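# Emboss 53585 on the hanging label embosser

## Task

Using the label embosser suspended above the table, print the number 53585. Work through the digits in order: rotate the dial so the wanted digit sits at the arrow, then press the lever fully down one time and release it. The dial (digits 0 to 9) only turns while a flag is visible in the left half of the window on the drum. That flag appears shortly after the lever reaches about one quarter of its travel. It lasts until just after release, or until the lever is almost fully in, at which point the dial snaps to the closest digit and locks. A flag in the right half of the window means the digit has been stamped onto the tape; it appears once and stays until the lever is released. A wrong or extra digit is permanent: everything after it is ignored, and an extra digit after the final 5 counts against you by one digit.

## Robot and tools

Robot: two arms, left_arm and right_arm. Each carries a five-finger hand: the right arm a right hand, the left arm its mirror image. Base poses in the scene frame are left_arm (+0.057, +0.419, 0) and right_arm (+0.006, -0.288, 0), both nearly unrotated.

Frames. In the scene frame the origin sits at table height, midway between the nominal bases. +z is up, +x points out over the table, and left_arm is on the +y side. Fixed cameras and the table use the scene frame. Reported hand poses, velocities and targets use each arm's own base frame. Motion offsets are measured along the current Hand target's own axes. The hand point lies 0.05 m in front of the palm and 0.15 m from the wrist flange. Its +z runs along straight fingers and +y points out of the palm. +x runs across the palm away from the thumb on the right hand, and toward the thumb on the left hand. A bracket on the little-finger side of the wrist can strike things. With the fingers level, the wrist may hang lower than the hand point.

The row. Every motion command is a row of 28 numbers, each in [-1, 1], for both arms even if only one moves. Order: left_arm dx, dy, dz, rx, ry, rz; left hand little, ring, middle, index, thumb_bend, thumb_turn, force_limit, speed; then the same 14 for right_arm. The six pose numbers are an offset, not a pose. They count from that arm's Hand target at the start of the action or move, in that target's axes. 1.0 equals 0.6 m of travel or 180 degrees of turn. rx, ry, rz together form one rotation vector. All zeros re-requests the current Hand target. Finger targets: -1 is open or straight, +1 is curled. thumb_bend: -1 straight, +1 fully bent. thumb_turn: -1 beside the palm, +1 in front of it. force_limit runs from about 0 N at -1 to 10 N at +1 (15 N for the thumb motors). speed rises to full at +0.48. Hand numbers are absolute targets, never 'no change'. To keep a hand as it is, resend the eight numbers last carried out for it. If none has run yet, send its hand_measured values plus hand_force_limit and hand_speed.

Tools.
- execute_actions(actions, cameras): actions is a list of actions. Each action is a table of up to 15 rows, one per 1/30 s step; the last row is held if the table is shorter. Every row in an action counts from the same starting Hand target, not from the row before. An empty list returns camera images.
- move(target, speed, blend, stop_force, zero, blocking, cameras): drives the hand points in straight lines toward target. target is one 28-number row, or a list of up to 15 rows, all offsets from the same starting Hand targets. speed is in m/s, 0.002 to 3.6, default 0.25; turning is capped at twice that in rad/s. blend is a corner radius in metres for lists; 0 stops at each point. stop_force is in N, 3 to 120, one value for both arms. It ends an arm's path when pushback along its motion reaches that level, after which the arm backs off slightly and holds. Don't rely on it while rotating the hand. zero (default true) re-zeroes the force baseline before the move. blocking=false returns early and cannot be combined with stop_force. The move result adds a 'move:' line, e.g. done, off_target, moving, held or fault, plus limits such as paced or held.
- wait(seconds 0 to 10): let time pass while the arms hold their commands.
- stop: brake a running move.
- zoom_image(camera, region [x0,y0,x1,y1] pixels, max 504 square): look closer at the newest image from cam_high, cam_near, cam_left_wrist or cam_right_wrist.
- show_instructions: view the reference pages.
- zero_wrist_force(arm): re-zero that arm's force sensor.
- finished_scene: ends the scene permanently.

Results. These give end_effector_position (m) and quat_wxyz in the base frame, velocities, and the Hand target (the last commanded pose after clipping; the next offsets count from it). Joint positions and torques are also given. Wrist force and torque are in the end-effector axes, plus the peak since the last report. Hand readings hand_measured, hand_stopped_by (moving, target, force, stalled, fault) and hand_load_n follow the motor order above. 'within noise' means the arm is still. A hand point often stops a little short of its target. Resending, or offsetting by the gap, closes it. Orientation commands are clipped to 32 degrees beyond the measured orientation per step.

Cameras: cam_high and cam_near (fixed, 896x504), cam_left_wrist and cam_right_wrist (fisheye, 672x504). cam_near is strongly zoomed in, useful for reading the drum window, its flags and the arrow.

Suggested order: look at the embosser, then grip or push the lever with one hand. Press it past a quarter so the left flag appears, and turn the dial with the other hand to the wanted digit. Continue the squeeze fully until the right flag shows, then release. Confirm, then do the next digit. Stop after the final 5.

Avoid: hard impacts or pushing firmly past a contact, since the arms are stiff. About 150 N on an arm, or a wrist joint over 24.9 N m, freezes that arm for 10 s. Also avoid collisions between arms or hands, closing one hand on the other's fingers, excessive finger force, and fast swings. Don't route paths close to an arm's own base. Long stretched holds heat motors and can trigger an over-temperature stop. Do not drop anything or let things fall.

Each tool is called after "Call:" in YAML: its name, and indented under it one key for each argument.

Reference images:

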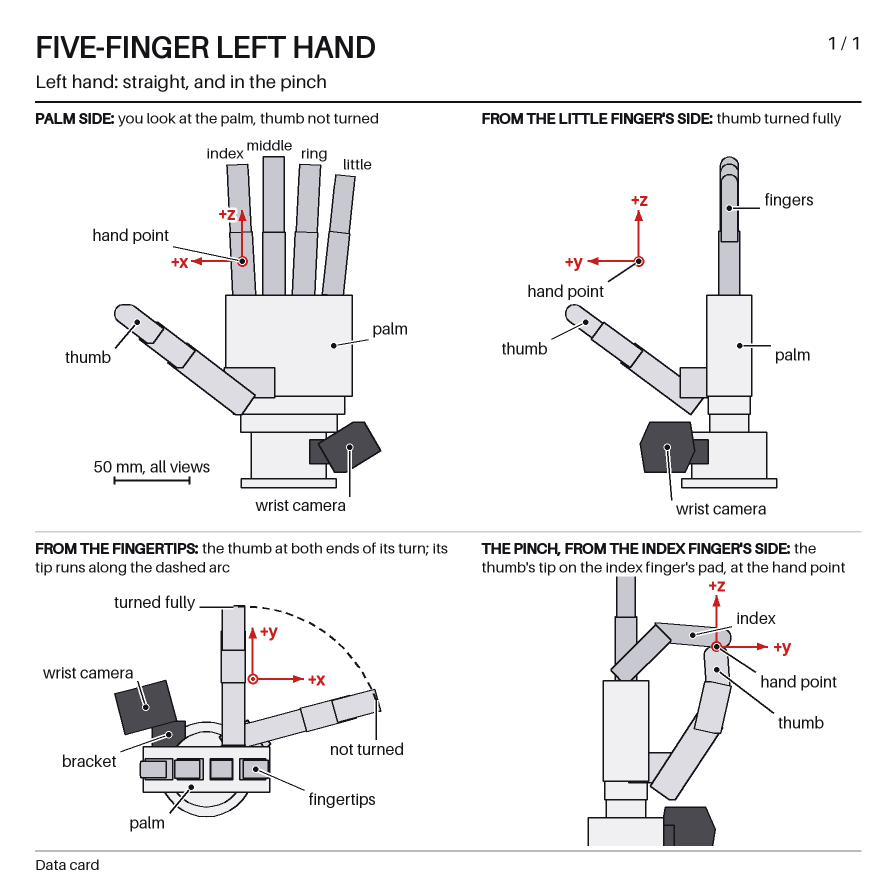

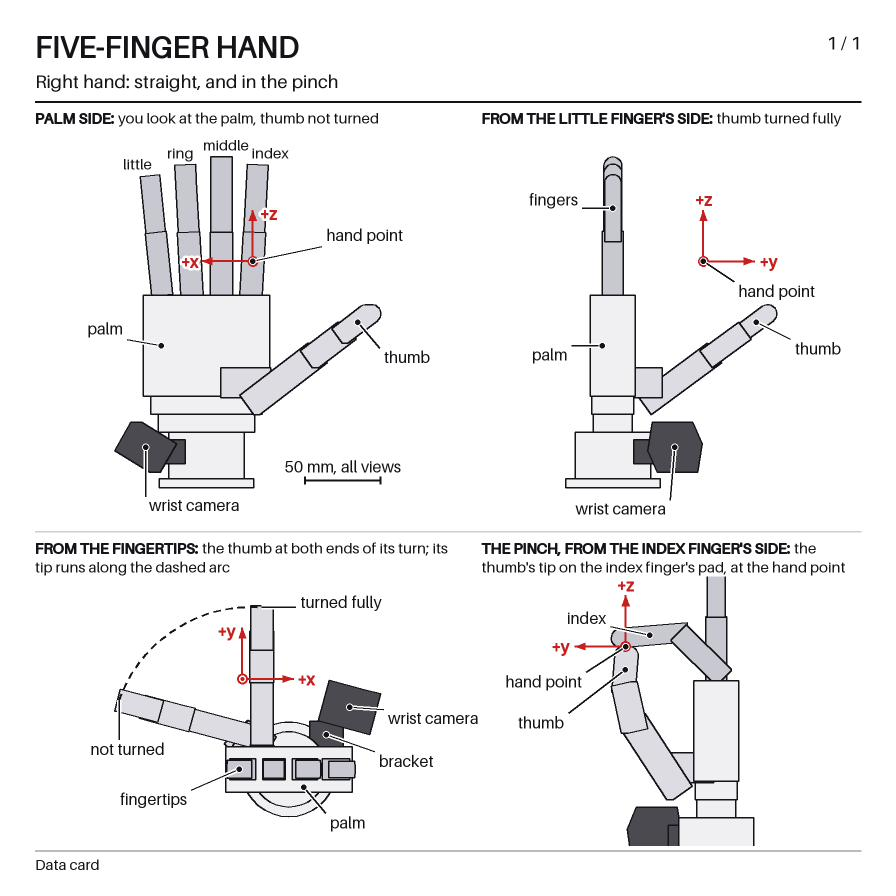

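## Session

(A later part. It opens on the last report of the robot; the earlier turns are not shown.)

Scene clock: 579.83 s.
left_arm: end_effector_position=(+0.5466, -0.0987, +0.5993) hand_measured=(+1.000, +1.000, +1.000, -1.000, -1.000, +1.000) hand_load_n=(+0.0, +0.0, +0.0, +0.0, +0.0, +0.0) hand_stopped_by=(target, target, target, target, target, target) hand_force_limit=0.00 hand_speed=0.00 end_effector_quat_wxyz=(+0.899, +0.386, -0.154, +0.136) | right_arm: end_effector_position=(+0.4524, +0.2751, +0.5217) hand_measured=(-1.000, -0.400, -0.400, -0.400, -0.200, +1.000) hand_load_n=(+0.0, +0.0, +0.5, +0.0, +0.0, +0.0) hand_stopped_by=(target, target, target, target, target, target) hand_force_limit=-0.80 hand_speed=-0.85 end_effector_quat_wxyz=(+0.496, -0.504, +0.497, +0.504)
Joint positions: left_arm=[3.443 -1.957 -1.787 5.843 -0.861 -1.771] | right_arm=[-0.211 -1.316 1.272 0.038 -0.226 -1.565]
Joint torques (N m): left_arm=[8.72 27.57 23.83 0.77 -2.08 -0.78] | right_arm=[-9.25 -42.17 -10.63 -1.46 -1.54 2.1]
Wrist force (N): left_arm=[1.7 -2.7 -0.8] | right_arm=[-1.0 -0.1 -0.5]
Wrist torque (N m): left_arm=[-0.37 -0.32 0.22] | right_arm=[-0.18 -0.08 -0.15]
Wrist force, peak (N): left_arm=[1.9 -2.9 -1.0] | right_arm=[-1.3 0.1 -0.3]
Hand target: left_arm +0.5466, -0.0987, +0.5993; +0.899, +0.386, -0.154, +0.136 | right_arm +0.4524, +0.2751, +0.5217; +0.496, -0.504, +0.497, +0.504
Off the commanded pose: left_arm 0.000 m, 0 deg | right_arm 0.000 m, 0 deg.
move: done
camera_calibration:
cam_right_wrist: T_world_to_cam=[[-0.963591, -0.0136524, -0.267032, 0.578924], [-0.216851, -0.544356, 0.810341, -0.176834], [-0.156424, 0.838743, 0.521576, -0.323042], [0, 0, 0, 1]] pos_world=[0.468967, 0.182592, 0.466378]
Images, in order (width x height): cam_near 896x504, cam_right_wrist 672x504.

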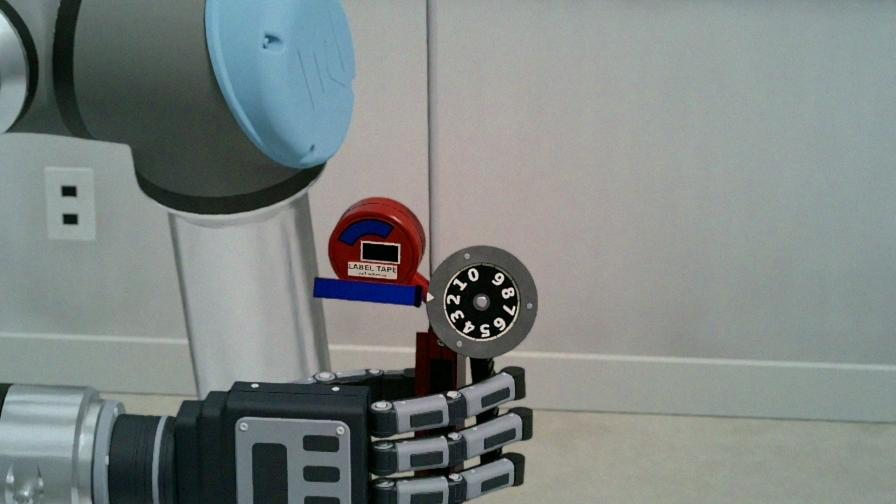

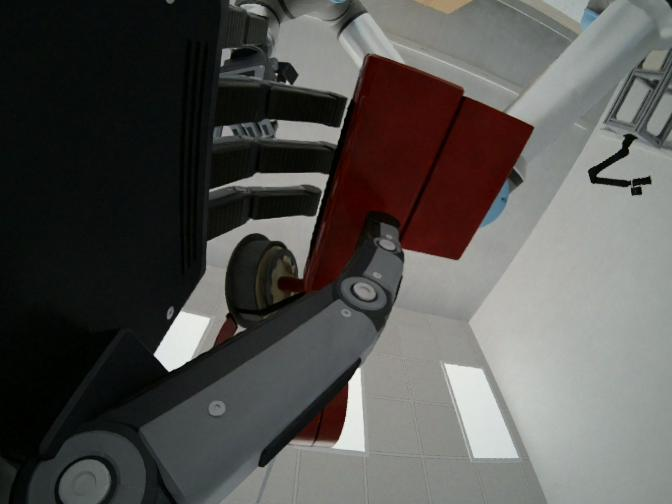

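Call:
move:
  target: [0,0,0,0,0,0, 1,1,1,-1,-1,1,0,0, 0,0,0,0,0,0, -1,-0.2,-0.2,-0.2,-0.2,1,-0.7,-0.9]
  cameras: ["cam_near","cam_right_wrist"]

Scene clock: 585.37 s.
left_arm: end_effector_position=(+0.5466, -0.0987, +0.5993) hand_measured=(+1.000, +1.000, +1.000, -1.000, -1.000, +1.000) hand_load_n=(+0.0, +0.0, +0.0, +0.0, +0.0, +0.0) hand_stopped_by=(target, target, target, target, target, target) hand_force_limit=0.00 hand_speed=0.00 end_effector_quat_wxyz=(+0.899, +0.386, -0.154, +0.136) | right_arm: end_effector_position=(+0.4524, +0.2751, +0.5217) hand_measured=(-1.000, -0.206, -0.200, -0.200, -0.200, +1.000) hand_load_n=(+0.0, +0.0, +2.0, +0.0, +1.5, +1.0) hand_stopped_by=(target, force, force, target, target, target) hand_force_limit=-0.70 hand_speed=-0.90 end_effector_quat_wxyz=(+0.496, -0.504, +0.497, +0.504)
Joint positions: left_arm=[3.443 -1.957 -1.787 5.843 -0.861 -1.771] | right_arm=[-0.211 -1.316 1.272 0.038 -0.226 -1.565]
Joint torques (N m): left_arm=[9.06 28.2 24.47 0.81 -2.25 -0.67] | right_arm=[-9 -41.84 -10.81 -1.44 -1.45 2.21]
Wrist force (N): left_arm=[1.8 -2.5 -1.0] | right_arm=[-1.6 0.0 -0.6]
Wrist torque (N m): left_arm=[-0.34 -0.35 0.23] | right_arm=[-0.18 -0.11 -0.15]
Wrist force, peak (N): left_arm=[1.6 -2.9 -1.1] | right_arm=[-1.6 0.0 -0.6]
Hand target: left_arm +0.5466, -0.0987, +0.5993; +0.899, +0.386, -0.154, +0.136 | right_arm +0.4524, +0.2751, +0.5217; +0.496, -0.504, +0.497, +0.504
Off the commanded pose: left_arm 0.000 m, 0 deg | right_arm 0.000 m, 0 deg.
move: done
camera_calibration:
cam_right_wrist: T_world_to_cam=[[-0.963591, -0.0136524, -0.267032, 0.578924], [-0.216851, -0.544356, 0.810341, -0.176834], [-0.156424, 0.838743, 0.521576, -0.323042], [0, 0, 0, 1]] pos_world=[0.468967, 0.182592, 0.466378]
Images, in order (width x height): cam_near 896x504, cam_right_wrist 672x504.

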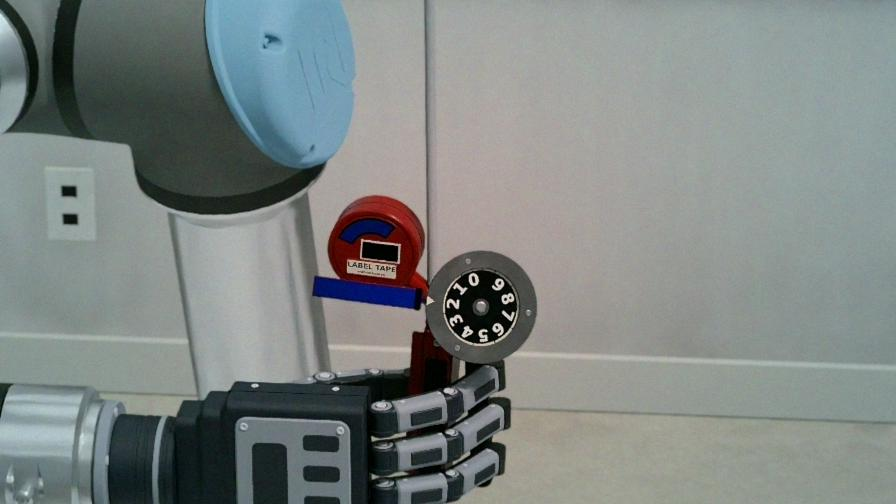

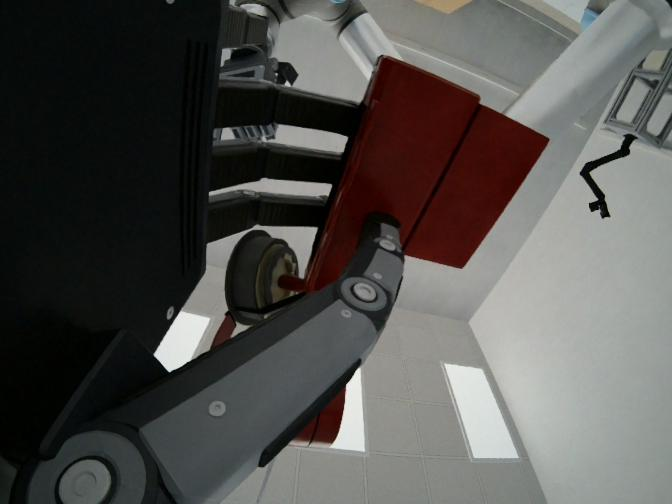

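Call:
zoom_image:
  camera: "cam_near"
  region: [360, 320, 540, 504]

Call:
zoom_image:
  camera: "cam_right_wrist"
  region: [200, 40, 440, 280]

Scaled by 2.739.

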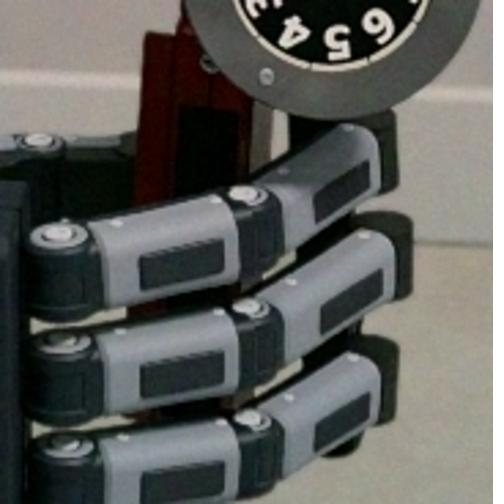

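Scaled by 2.100 from the camera's 672x504 image, which has a finer 960x720 frame.

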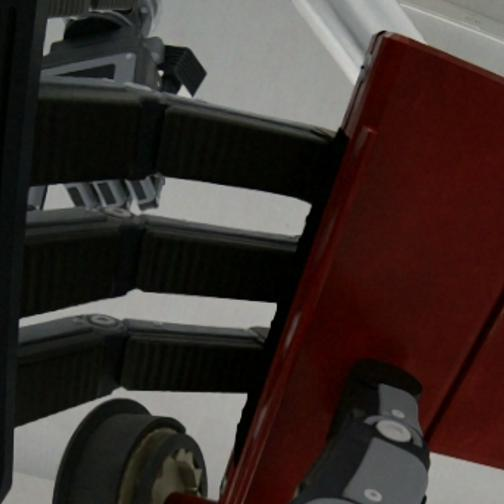

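Call:
move:
  target: [0,0,0,0,0,0, 1,1,1,-1,-1,1,0,0, 0,0,0,0,0,0, -1,-0.12,-0.12,-0.12,-0.2,1,-0.2,-0.9]
  cameras: ["cam_near","cam_right_wrist"]

Scene clock: 599.93 s.
left_arm: end_effector_position=(+0.5466, -0.0987, +0.5993) hand_measured=(+1.000, +1.000, +1.000, -1.000, -1.000, +1.000) hand_load_n=(+0.0, +0.0, +0.0, +0.0, +0.0, +0.0) hand_stopped_by=(target, target, target, target, target, target) hand_force_limit=0.00 hand_speed=0.00 end_effector_quat_wxyz=(+0.899, +0.386, -0.154, +0.136) | right_arm: end_effector_position=(+0.4524, +0.2751, +0.5217) hand_measured=(-1.000, -0.188, -0.194, -0.174, -0.202, +1.000) hand_load_n=(+0.0, +5.0, +1.0, +5.5, +7.0, +1.5) hand_stopped_by=(target, force, force, force, target, target) hand_force_limit=-0.20 hand_speed=-0.90 end_effector_quat_wxyz=(+0.496, -0.504, +0.497, +0.504)
Joint positions: left_arm=[3.443 -1.957 -1.787 5.843 -0.861 -1.771] | right_arm=[-0.211 -1.316 1.272 0.038 -0.226 -1.565]
Joint torques (N m): left_arm=[9.69 29.35 24.36 0.75 -2.06 -0.87] | right_arm=[-8.53 -41.37 -11.2 -1.09 -1.42 2.12]
Wrist force (N): left_arm=[1.3 -2.9 -0.8] | right_arm=[-1.5 -0.1 -0.6]
Wrist torque (N m): left_arm=[-0.40 -0.27 0.21] | right_arm=[-0.19 -0.08 -0.15]
Wrist force, peak (N): left_arm=[1.8 -2.9 -1.1] | right_arm=[-1.9 -0.2 -0.6]
Hand target: left_arm +0.5466, -0.0987, +0.5993; +0.899, +0.386, -0.154, +0.136 | right_arm +0.4524, +0.2751, +0.5217; +0.496, -0.504, +0.497, +0.504
Off the commanded pose: left_arm 0.000 m, 0 deg | right_arm 0.000 m, 0 deg.
move: done
camera_calibration:
cam_right_wrist: T_world_to_cam=[[-0.963591, -0.0136524, -0.267032, 0.578924], [-0.216851, -0.544356, 0.810341, -0.176834], [-0.156424, 0.838743, 0.521576, -0.323042], [0, 0, 0, 1]] pos_world=[0.468967, 0.182592, 0.466378]
Images, in order (width x height): cam_near 896x504, cam_right_wrist 672x504.

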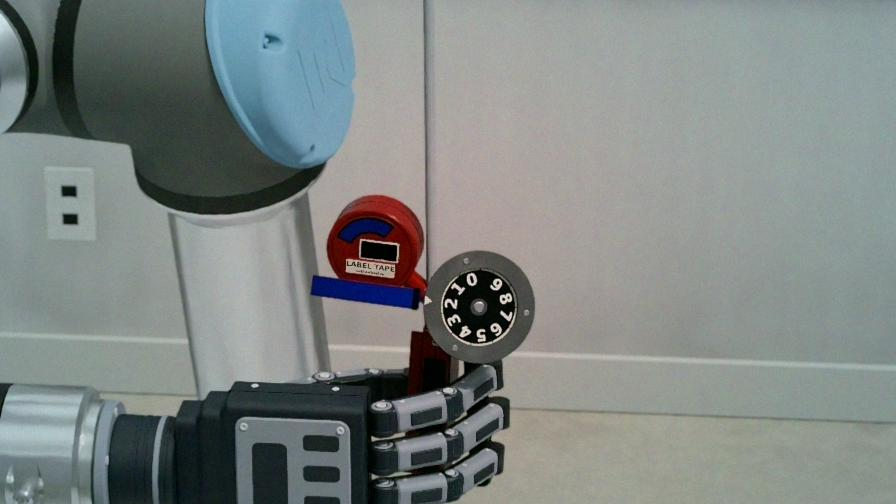

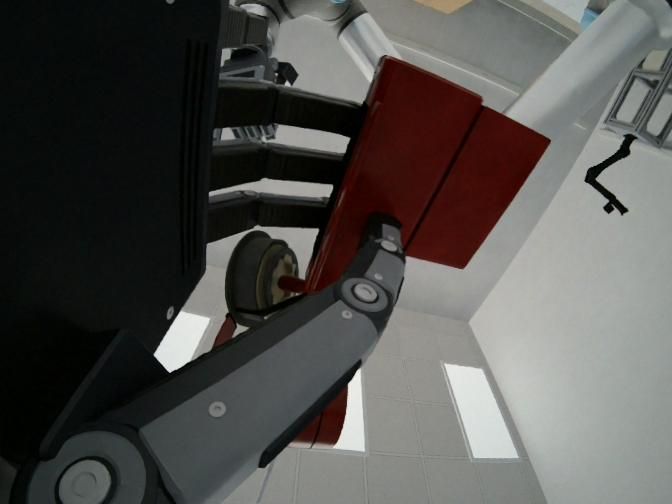

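Call:
move:
  target: [0,0,0,0,0,0, 1,1,1,-1,-1,1,0,0, 0,0,0,0,0,0, -1,-0.10,-0.10,-0.10,-0.2,1,0.3,-0.9]
  cameras: ["cam_near","cam_right_wrist"]

Scene clock: 605.93 s.
left_arm: end_effector_position=(+0.5466, -0.0987, +0.5993) hand_measured=(+1.000, +1.000, +1.000, -1.000, -1.000, +1.000) hand_load_n=(+0.0, +0.0, +0.0, +0.0, +0.0, +0.0) hand_stopped_by=(target, target, target, target, target, target) hand_force_limit=0.00 hand_speed=0.00 end_effector_quat_wxyz=(+0.899, +0.386, -0.154, +0.136) | right_arm: end_effector_position=(+0.4524, +0.2751, +0.5217) hand_measured=(-1.000, -0.144, -0.158, -0.166, -0.202, +1.000) hand_load_n=(+0.0, +8.5, +5.0, +0.5, +8.5, +3.0) hand_stopped_by=(target, force, force, force, target, target) hand_force_limit=0.30 hand_speed=-0.90 end_effector_quat_wxyz=(+0.496, -0.504, +0.497, +0.504)
Joint positions: left_arm=[3.443 -1.957 -1.787 5.843 -0.861 -1.771] | right_arm=[-0.211 -1.316 1.272 0.038 -0.226 -1.565]
Joint torques (N m): left_arm=[8.99 28.08 24.49 0.72 -1.93 -0.7] | right_arm=[-8.59 -41.63 -12.2 -1.25 -1.4 2.38]
Wrist force (N): left_arm=[1.6 -2.8 -0.9] | right_arm=[2.2 -0.1 -0.3]
Wrist torque (N m): left_arm=[-0.38 -0.33 0.22] | right_arm=[-0.19 -0.12 -0.15]
Wrist force, peak (N): left_arm=[1.5 -3.0 -1.1] | right_arm=[2.3 -0.1 -0.4]
Hand target: left_arm +0.5466, -0.0987, +0.5993; +0.899, +0.386, -0.154, +0.136 | right_arm +0.4524, +0.2751, +0.5217; +0.496, -0.504, +0.497, +0.504
Off the commanded pose: left_arm 0.000 m, 0 deg | right_arm 0.000 m, 0 deg.
move: done
camera_calibration:
cam_right_wrist: T_world_to_cam=[[-0.963591, -0.0136524, -0.267032, 0.578924], [-0.216851, -0.544356, 0.810341, -0.176834], [-0.156424, 0.838743, 0.521576, -0.323042], [0, 0, 0, 1]] pos_world=[0.468967, 0.182592, 0.466378]
Images, in order (width x height): cam_near 896x504, cam_right_wrist 672x504.

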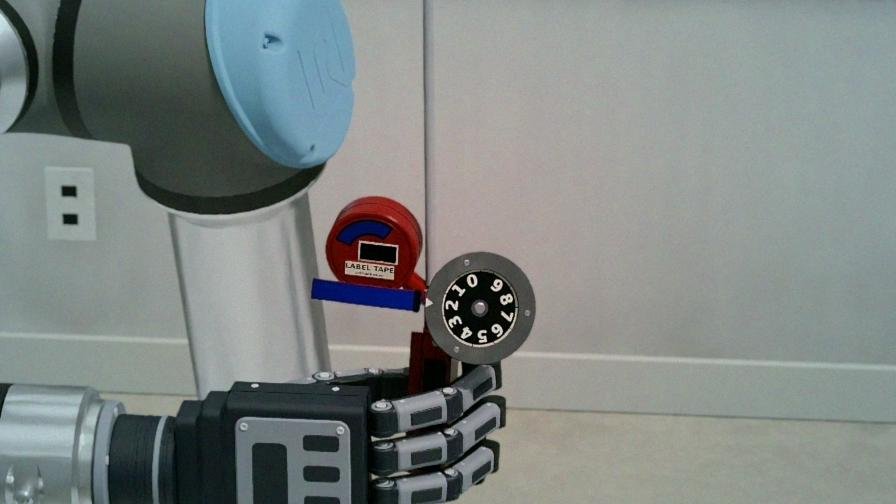

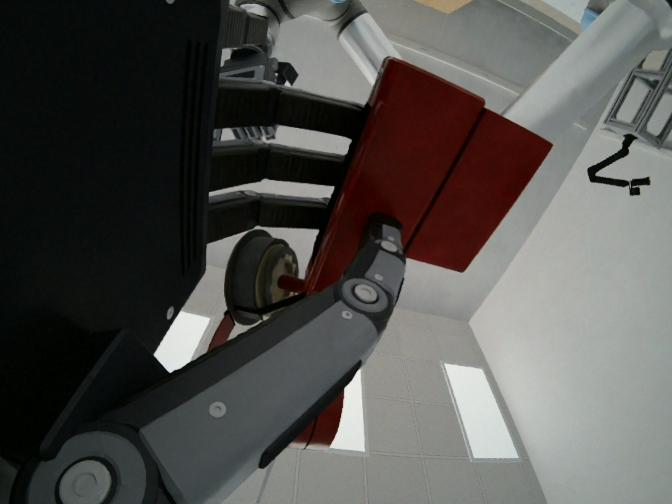

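Call:
zoom_image:
  camera: "cam_near"
  region: [310, 190, 540, 400]

Scaled by 2.191.

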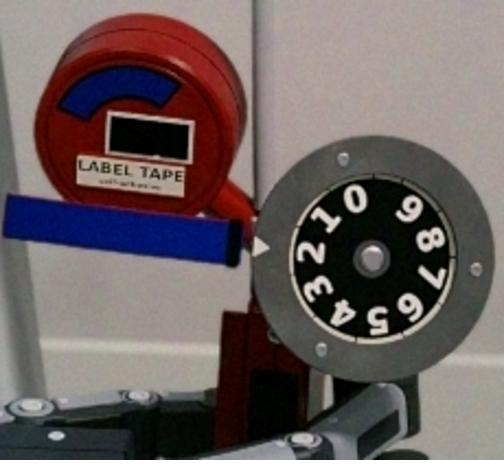

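Call:
move:
  target: [0,0,0,0,0,0, 1,1,1,-1,-1,1,0,0, 0,0,0,0,0,0, -1,-0.06,-0.06,-0.06,-0.2,1,0.6,-0.9]
  cameras: ["cam_near","cam_right_wrist"]

Scene clock: 613.17 s.
left_arm: end_effector_position=(+0.5466, -0.0987, +0.5993) hand_measured=(+1.000, +1.000, +1.000, -1.000, -1.000, +1.000) hand_load_n=(+0.0, +0.0, -0.5, +0.0, +0.0, +0.0) hand_stopped_by=(target, target, target, target, target, target) hand_force_limit=0.00 hand_speed=0.00 end_effector_quat_wxyz=(+0.899, +0.386, -0.154, +0.136) | right_arm: end_effector_position=(+0.4524, +0.2751, +0.5217) hand_measured=(-1.000, -0.144, -0.152, -0.142, -0.202, +1.000) hand_load_n=(+0.0, +4.5, +5.0, +9.5, +12.5, +0.0) hand_stopped_by=(target, force, force, force, target, target) hand_force_limit=0.60 hand_speed=-0.90 end_effector_quat_wxyz=(+0.496, -0.504, +0.497, +0.504)
Joint positions: left_arm=[3.443 -1.957 -1.787 5.843 -0.861 -1.771] | right_arm=[-0.211 -1.316 1.272 0.038 -0.226 -1.565]
Joint torques (N m): left_arm=[7.97 29.78 23.57 0.69 -1.98 -0.77] | right_arm=[-8.36 -40.9 -11.47 -1.12 -1.32 2.36]
Wrist force (N): left_arm=[1.6 -2.7 -1.0] | right_arm=[-1.6 -0.1 -0.5]
Wrist torque (N m): left_arm=[-0.37 -0.31 0.21] | right_arm=[-0.18 -0.11 -0.15]
Wrist force, peak (N): left_arm=[1.7 -3.0 -1.0] | right_arm=[2.6 -0.1 -0.5]
Hand target: left_arm +0.5466, -0.0987, +0.5993; +0.899, +0.386, -0.154, +0.136 | right_arm +0.4524, +0.2751, +0.5217; +0.496, -0.504, +0.497, +0.504
Off the commanded pose: left_arm 0.000 m, 0 deg | right_arm 0.000 m, 0 deg.
move: done
camera_calibration:
cam_right_wrist: T_world_to_cam=[[-0.963591, -0.0136524, -0.267032, 0.578924], [-0.216851, -0.544356, 0.810341, -0.176834], [-0.156424, 0.838743, 0.521576, -0.323042], [0, 0, 0, 1]] pos_world=[0.468967, 0.182592, 0.466378]
Images, in order (width x height): cam_near 896x504, cam_right_wrist 672x504.

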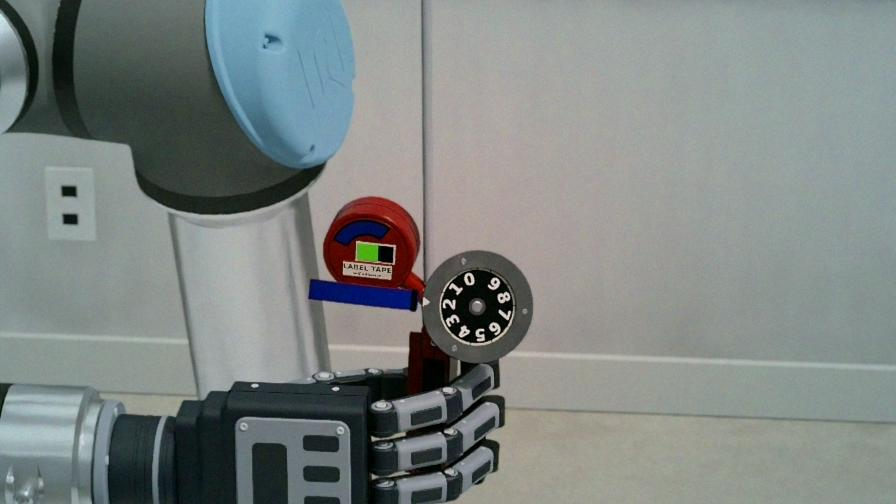

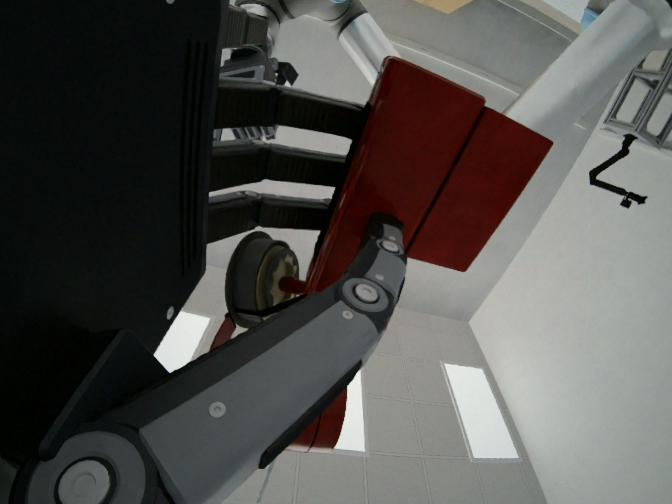

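Call:
zoom_image:
  camera: "cam_right_wrist"
  region: [210, 220, 320, 350]

Call:
zoom_image:
  camera: "cam_near"
  region: [310, 190, 540, 400]

Scaled by 3.877 from the camera's 672x504 image, which has a finer 960x720 frame.

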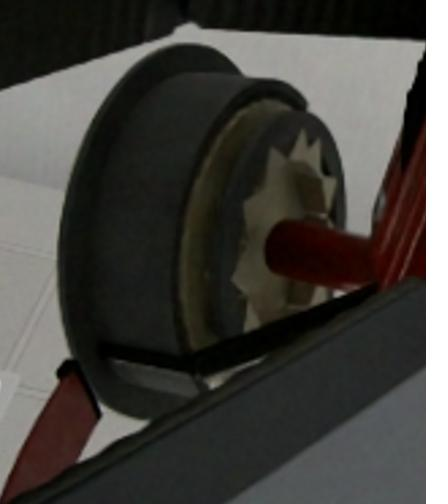

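Scaled by 2.191.

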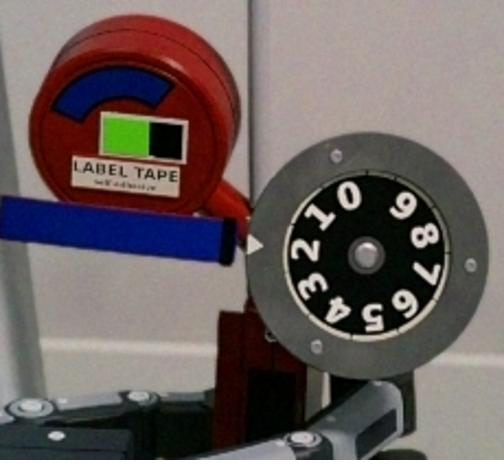

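Call:
move:
  target: [-0.0293,-0.0575,0.1273,-0.0867,-0.0871,-0.4949, 1,1,1,-1,-1,1,0,0, 0,0,0,0,0,0, -1,-0.06,-0.06,-0.06,-0.2,1,0.6,-0.9]
  speed: 0.25
  cameras: ["cam_near","cam_left_wrist"]

Scene clock: 736.90 s.
left_arm: end_effector_position=(+0.5299, -0.1801, +0.6201) hand_measured=(+1.000, +1.000, +1.000, -1.000, -1.000, +1.000) hand_load_n=(+0.0, +0.0, +0.0, +0.0, +0.5, +0.0) hand_stopped_by=(target, target, target, target, target, target) hand_force_limit=0.00 hand_speed=0.00 end_effector_quat_wxyz=(+0.749, +0.283, +0.035, -0.598) | right_arm: end_effector_position=(+0.4524, +0.2751, +0.5217) hand_measured=(-1.000, -0.144, -0.152, -0.142, -0.202, +1.000) hand_load_n=(+0.0, +4.5, +5.5, +9.5, +12.5, +0.0) hand_stopped_by=(target, force, force, force, target, target) hand_force_limit=0.60 hand_speed=-0.90 end_effector_quat_wxyz=(+0.496, -0.504, +0.497, +0.504)
Joint positions: left_arm=[3.309 -1.816 -1.905 5.698 -1.147 -3.174] | right_arm=[-0.211 -1.316 1.272 0.038 -0.226 -1.565]
Joint torques (N m): left_arm=[-10.35 40.38 9.65 0.01 -2.22 -2.22] | right_arm=[-8.06 -41.01 -12.05 -1.02 -1.25 2.13]
Wrist force (N): left_arm=[2.0 -2.7 -1.2] | right_arm=[-2.0 0.1 -0.5]
Wrist torque (N m): left_arm=[-0.38 -0.33 0.13] | right_arm=[-0.17 -0.07 -0.16]
Wrist force, peak (N): left_arm=[2.0 -2.9 -1.4] | right_arm=[-2.1 0.0 -0.5]
Hand target: left_arm +0.5299, -0.1801, +0.6201; +0.749, +0.283, +0.035, -0.598 | right_arm +0.4524, +0.2751, +0.5217; +0.496, -0.504, +0.497, +0.504
Off the commanded pose: left_arm 0.000 m, 0 deg | right_arm 0.000 m, 0 deg.
move: done
camera_calibration:
cam_left_wrist: T_world_to_cam=[[-0.843918, -0.337473, -0.417031, 0.644701], [0.534597, -0.464073, -0.706288, 0.0690002], [0.0448204, -0.818992, 0.572051, -0.410609], [0, 0, 0, 1]] pos_world=[0.525591, -0.0866951, 0.552484]
Images, in order (width x height): cam_near 896x504, cam_left_wrist 672x504.

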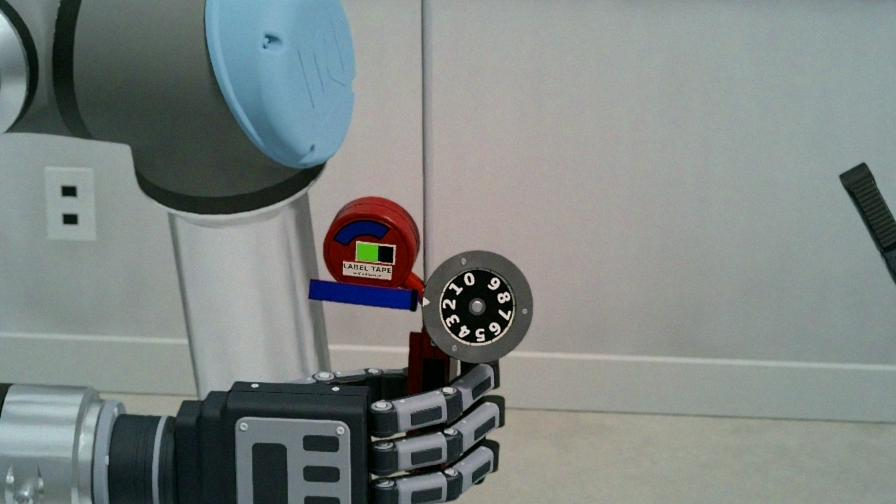

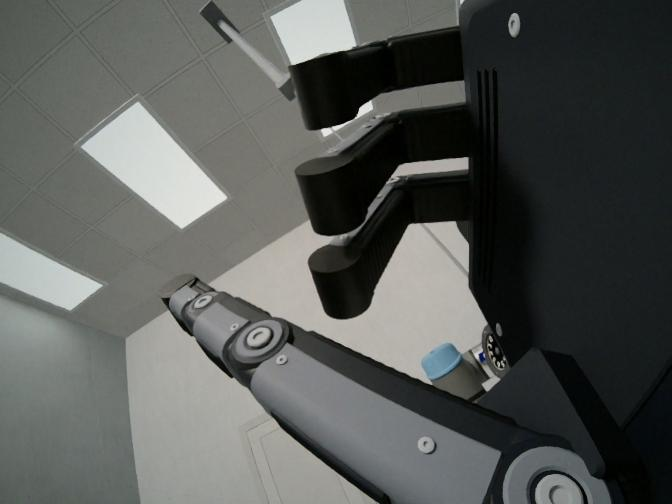

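Call:
zoom_image:
  camera: "cam_left_wrist"
  region: [420, 300, 520, 400]

Scaled by 5.040 from the camera's 672x504 image, which has a finer 960x720 frame.

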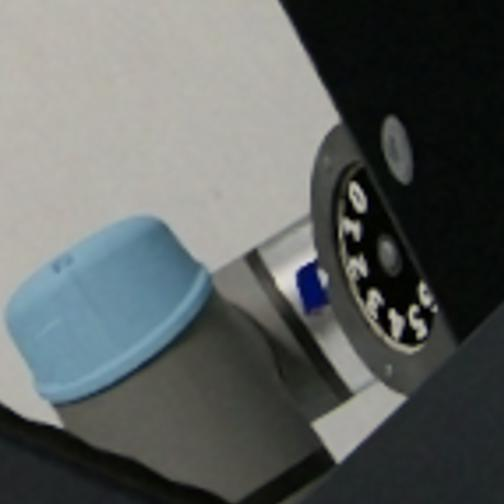

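Call:
move:
  target: [0.1315,-0.1020,0.1128,0,0,0, 1,1,1,-1,-1,1,0,0, 0,0,0,0,0,0, -1,-0.06,-0.06,-0.06,-0.2,1,0.6,-0.9]
  speed: 0.15
  cameras: ["cam_near","cam_left_wrist"]

Call:
zoom_image:
  camera: "cam_left_wrist"
  region: [320, 100, 672, 452]

Scene clock: 762.53 s.
left_arm: end_effector_position=(+0.4768, -0.2882, +0.6226) hand_measured=(+1.000, +1.000, +1.000, -1.000, -1.000, +1.000) hand_load_n=(+0.0, +0.0, +0.0, +0.0, +0.0, +0.0) hand_stopped_by=(target, target, target, target, target, target) hand_force_limit=0.00 hand_speed=0.00 end_effector_quat_wxyz=(+0.749, +0.283, +0.035, -0.598) | right_arm: end_effector_position=(+0.4524, +0.2751, +0.5217) hand_measured=(-1.000, -0.144, -0.152, -0.142, -0.202, +1.000) hand_load_n=(+0.0, +4.5, +5.0, +9.5, +12.0, +0.0) hand_stopped_by=(target, force, force, force, target, target) hand_force_limit=0.60 hand_speed=-0.90 end_effector_quat_wxyz=(+0.496, -0.504, +0.497, +0.504)
Joint positions: left_arm=[3.103 -1.723 -1.986 5.59 -1.075 -2.958] | right_arm=[-0.211 -1.316 1.272 0.038 -0.226 -1.565]
Joint torques (N m): left_arm=[-11.63 36.51 11.01 0.47 0.86 2.53] | right_arm=[-8.65 -41.28 -13.07 -1.11 -1.12 2.08]
Wrist force (N): left_arm=[1.7 -2.8 -1.1] | right_arm=[-1.9 -0.1 -0.3]
Wrist torque (N m): left_arm=[-0.40 -0.29 0.03] | right_arm=[-0.20 -0.10 -0.16]
Wrist force, peak (N): left_arm=[2.3 -3.3 -0.7] | right_arm=[-2.0 0.1 -0.5]
Hand target: left_arm +0.4768, -0.2884, +0.6226; +0.749, +0.283, +0.035, -0.598 | right_arm +0.4524, +0.2751, +0.5217; +0.496, -0.504, +0.497, +0.504
Off the commanded pose: left_arm 0.000 m, 0 deg | right_arm 0.000 m, 0 deg.
move: done
camera_calibration:
cam_left_wrist: T_world_to_cam=[[-0.844143, -0.337112, -0.416867, 0.564536], [0.534258, -0.464236, -0.706437, 0.0491982], [0.0446233, -0.819048, 0.571986, -0.498074], [0, 0, 0, 1]] pos_world=[0.47249, -0.194795, 0.554983]
Images, in order (width x height): cam_near 896x504, cam_left_wrist 672x504.

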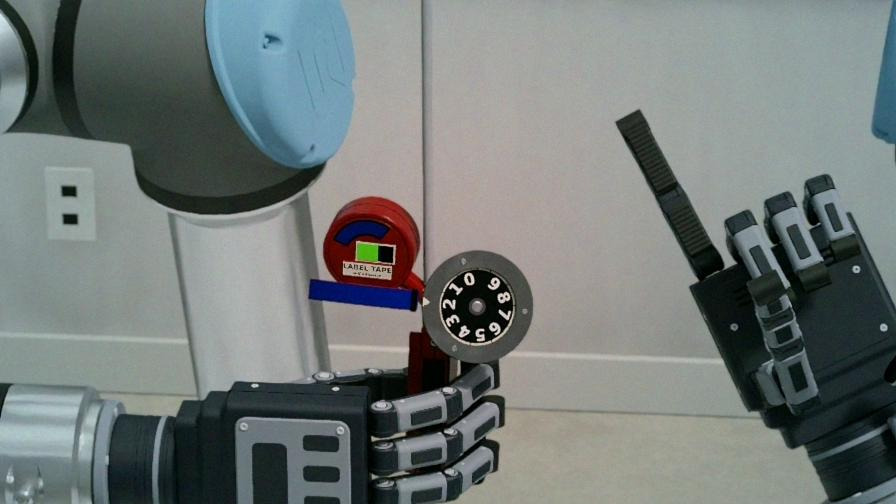

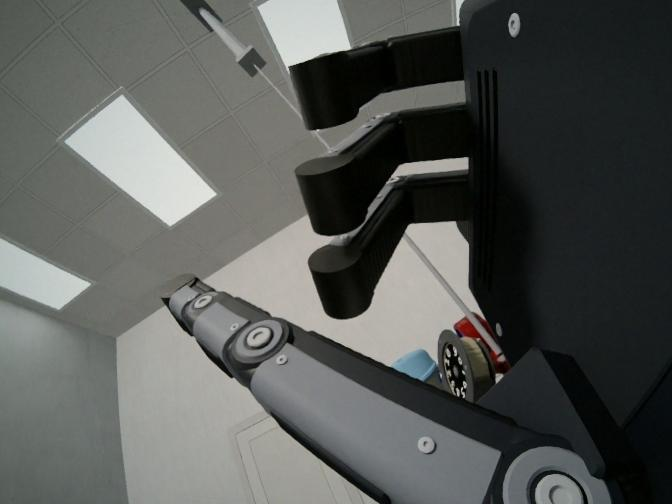

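Scaled by 1.432 from the camera's 672x504 image, which has a finer 960x720 frame.

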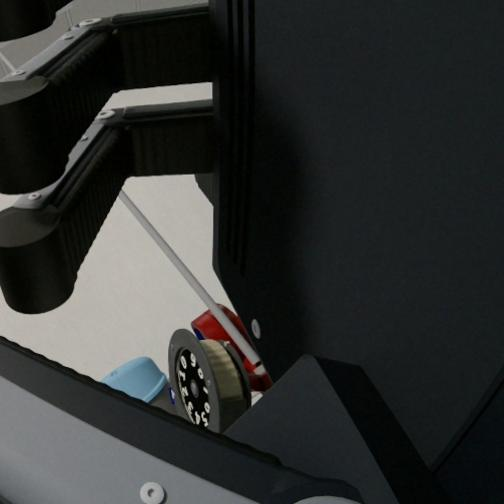

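Call:
zoom_image:
  camera: "cam_left_wrist"
  region: [410, 300, 530, 420]

Call:
zoom_image:
  camera: "cam_near"
  region: [400, 90, 750, 440]

Scaled by 4.200 from the camera's 672x504 image, which has a finer 960x720 frame.

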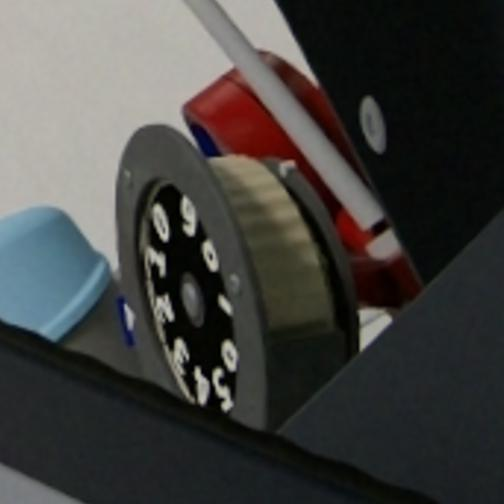

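Scaled by 1.440.

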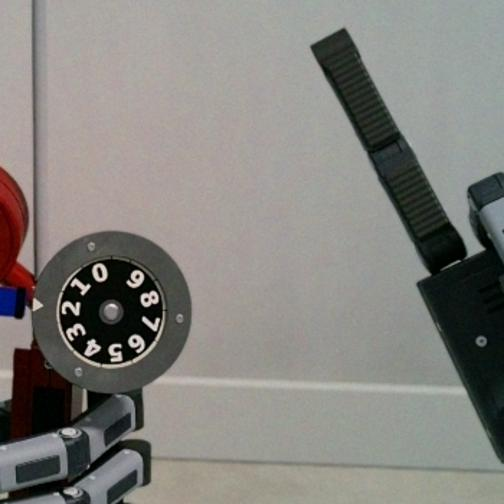

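Call:
move:
  target: [0.075,-0.0057,0.0027,0,0,0, 1,1,1,-1,-1,1,0,0, 0,0,0,0,0,0, -1,-0.06,-0.06,-0.06,-0.2,1,0.6,-0.9]
  speed: 0.1
  cameras: ["cam_near","cam_left_wrist"]

Call:
zoom_image:
  camera: "cam_left_wrist"
  region: [390, 300, 530, 440]

Call:
zoom_image:
  camera: "cam_near"
  region: [400, 90, 750, 440]

Scene clock: 813.73 s.
left_arm: end_effector_position=(+0.4858, -0.3288, +0.6051) hand_measured=(+1.000, +1.000, +1.000, -1.000, -1.000, +1.000) hand_load_n=(+0.0, +0.0, +0.0, +0.0, +0.0, +0.0) hand_stopped_by=(target, target, target, target, target, target) hand_force_limit=0.00 hand_speed=0.00 end_effector_quat_wxyz=(+0.749, +0.283, +0.035, -0.598) | right_arm: end_effector_position=(+0.4524, +0.2751, +0.5217) hand_measured=(-1.000, -0.144, -0.152, -0.142, -0.202, +1.000) hand_load_n=(+0.0, +4.5, +5.0, +9.5, +12.5, +0.5) hand_stopped_by=(target, force, force, force, target, target) hand_force_limit=0.60 hand_speed=-0.90 end_effector_quat_wxyz=(+0.496, -0.504, +0.497, +0.504)
Joint positions: left_arm=[3.023 -1.788 -1.947 5.573 -1.052 -2.871] | right_arm=[-0.211 -1.316 1.272 0.038 -0.226 -1.565]
Joint torques (N m): left_arm=[-11.17 18.45 26.29 0.38 0.88 2.38] | right_arm=[-7.99 -41.51 -12.98 -1.08 -1.02 2.03]
Wrist force (N): left_arm=[2.0 -2.7 -1.1] | right_arm=[-1.6 -0.1 -0.2]
Wrist torque (N m): left_arm=[-0.39 -0.33 0.03] | right_arm=[-0.21 -0.11 -0.15]
Wrist force, peak (N): left_arm=[2.5 -2.8 -1.3] | right_arm=[-2.1 0.2 -0.5]
Hand target: left_arm +0.4859, -0.3290, +0.6051; +0.749, +0.283, +0.035, -0.598 | right_arm +0.4524, +0.2751, +0.5217; +0.496, -0.504, +0.497, +0.504
Off the commanded pose: left_arm 0.000 m, 0 deg | right_arm 0.000 m, 0 deg.
move: done
camera_calibration:
cam_left_wrist: T_world_to_cam=[[-0.844139, -0.337181, -0.416819, 0.551107], [0.534255, -0.464193, -0.706468, 0.0132071], [0.0447231, -0.819045, 0.571984, -0.521765], [0, 0, 0, 1]] pos_world=[0.48149, -0.235395, 0.537483]
Images, in order (width x height): cam_near 896x504, cam_left_wrist 672x504.

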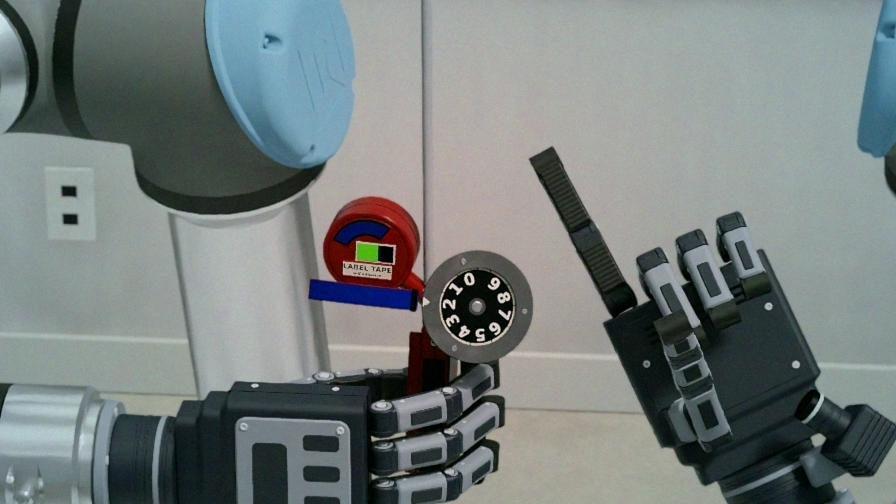

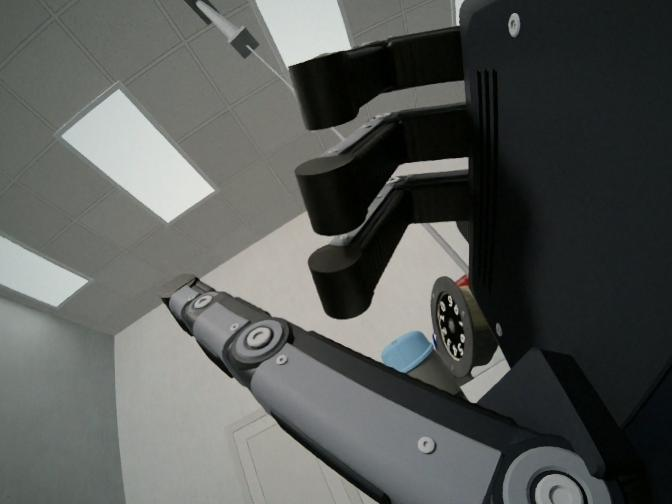

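Scaled by 3.600 from the camera's 672x504 image, which has a finer 960x720 frame.

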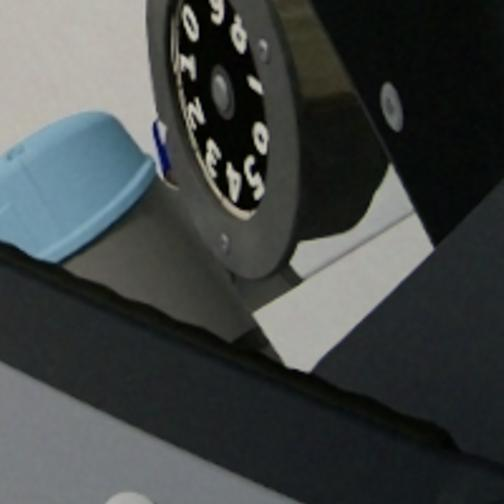

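Scaled by 1.440.

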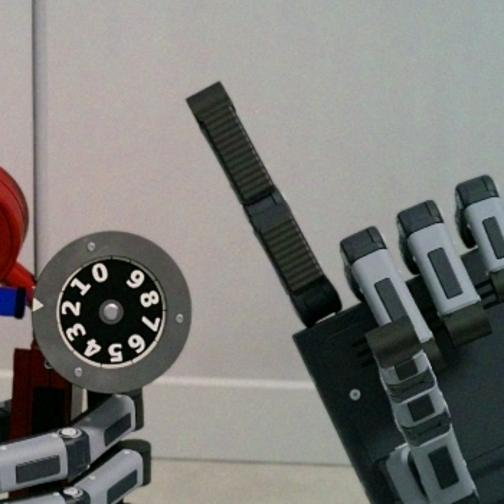

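Call:
zoom_image:
  camera: "cam_left_wrist"
  region: [420, 262, 510, 392]

Scaled by 3.877 from the camera's 672x504 image, which has a finer 960x720 frame.

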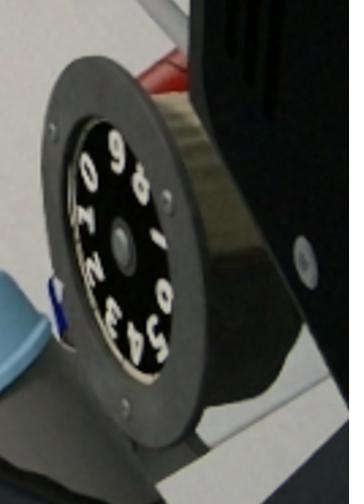

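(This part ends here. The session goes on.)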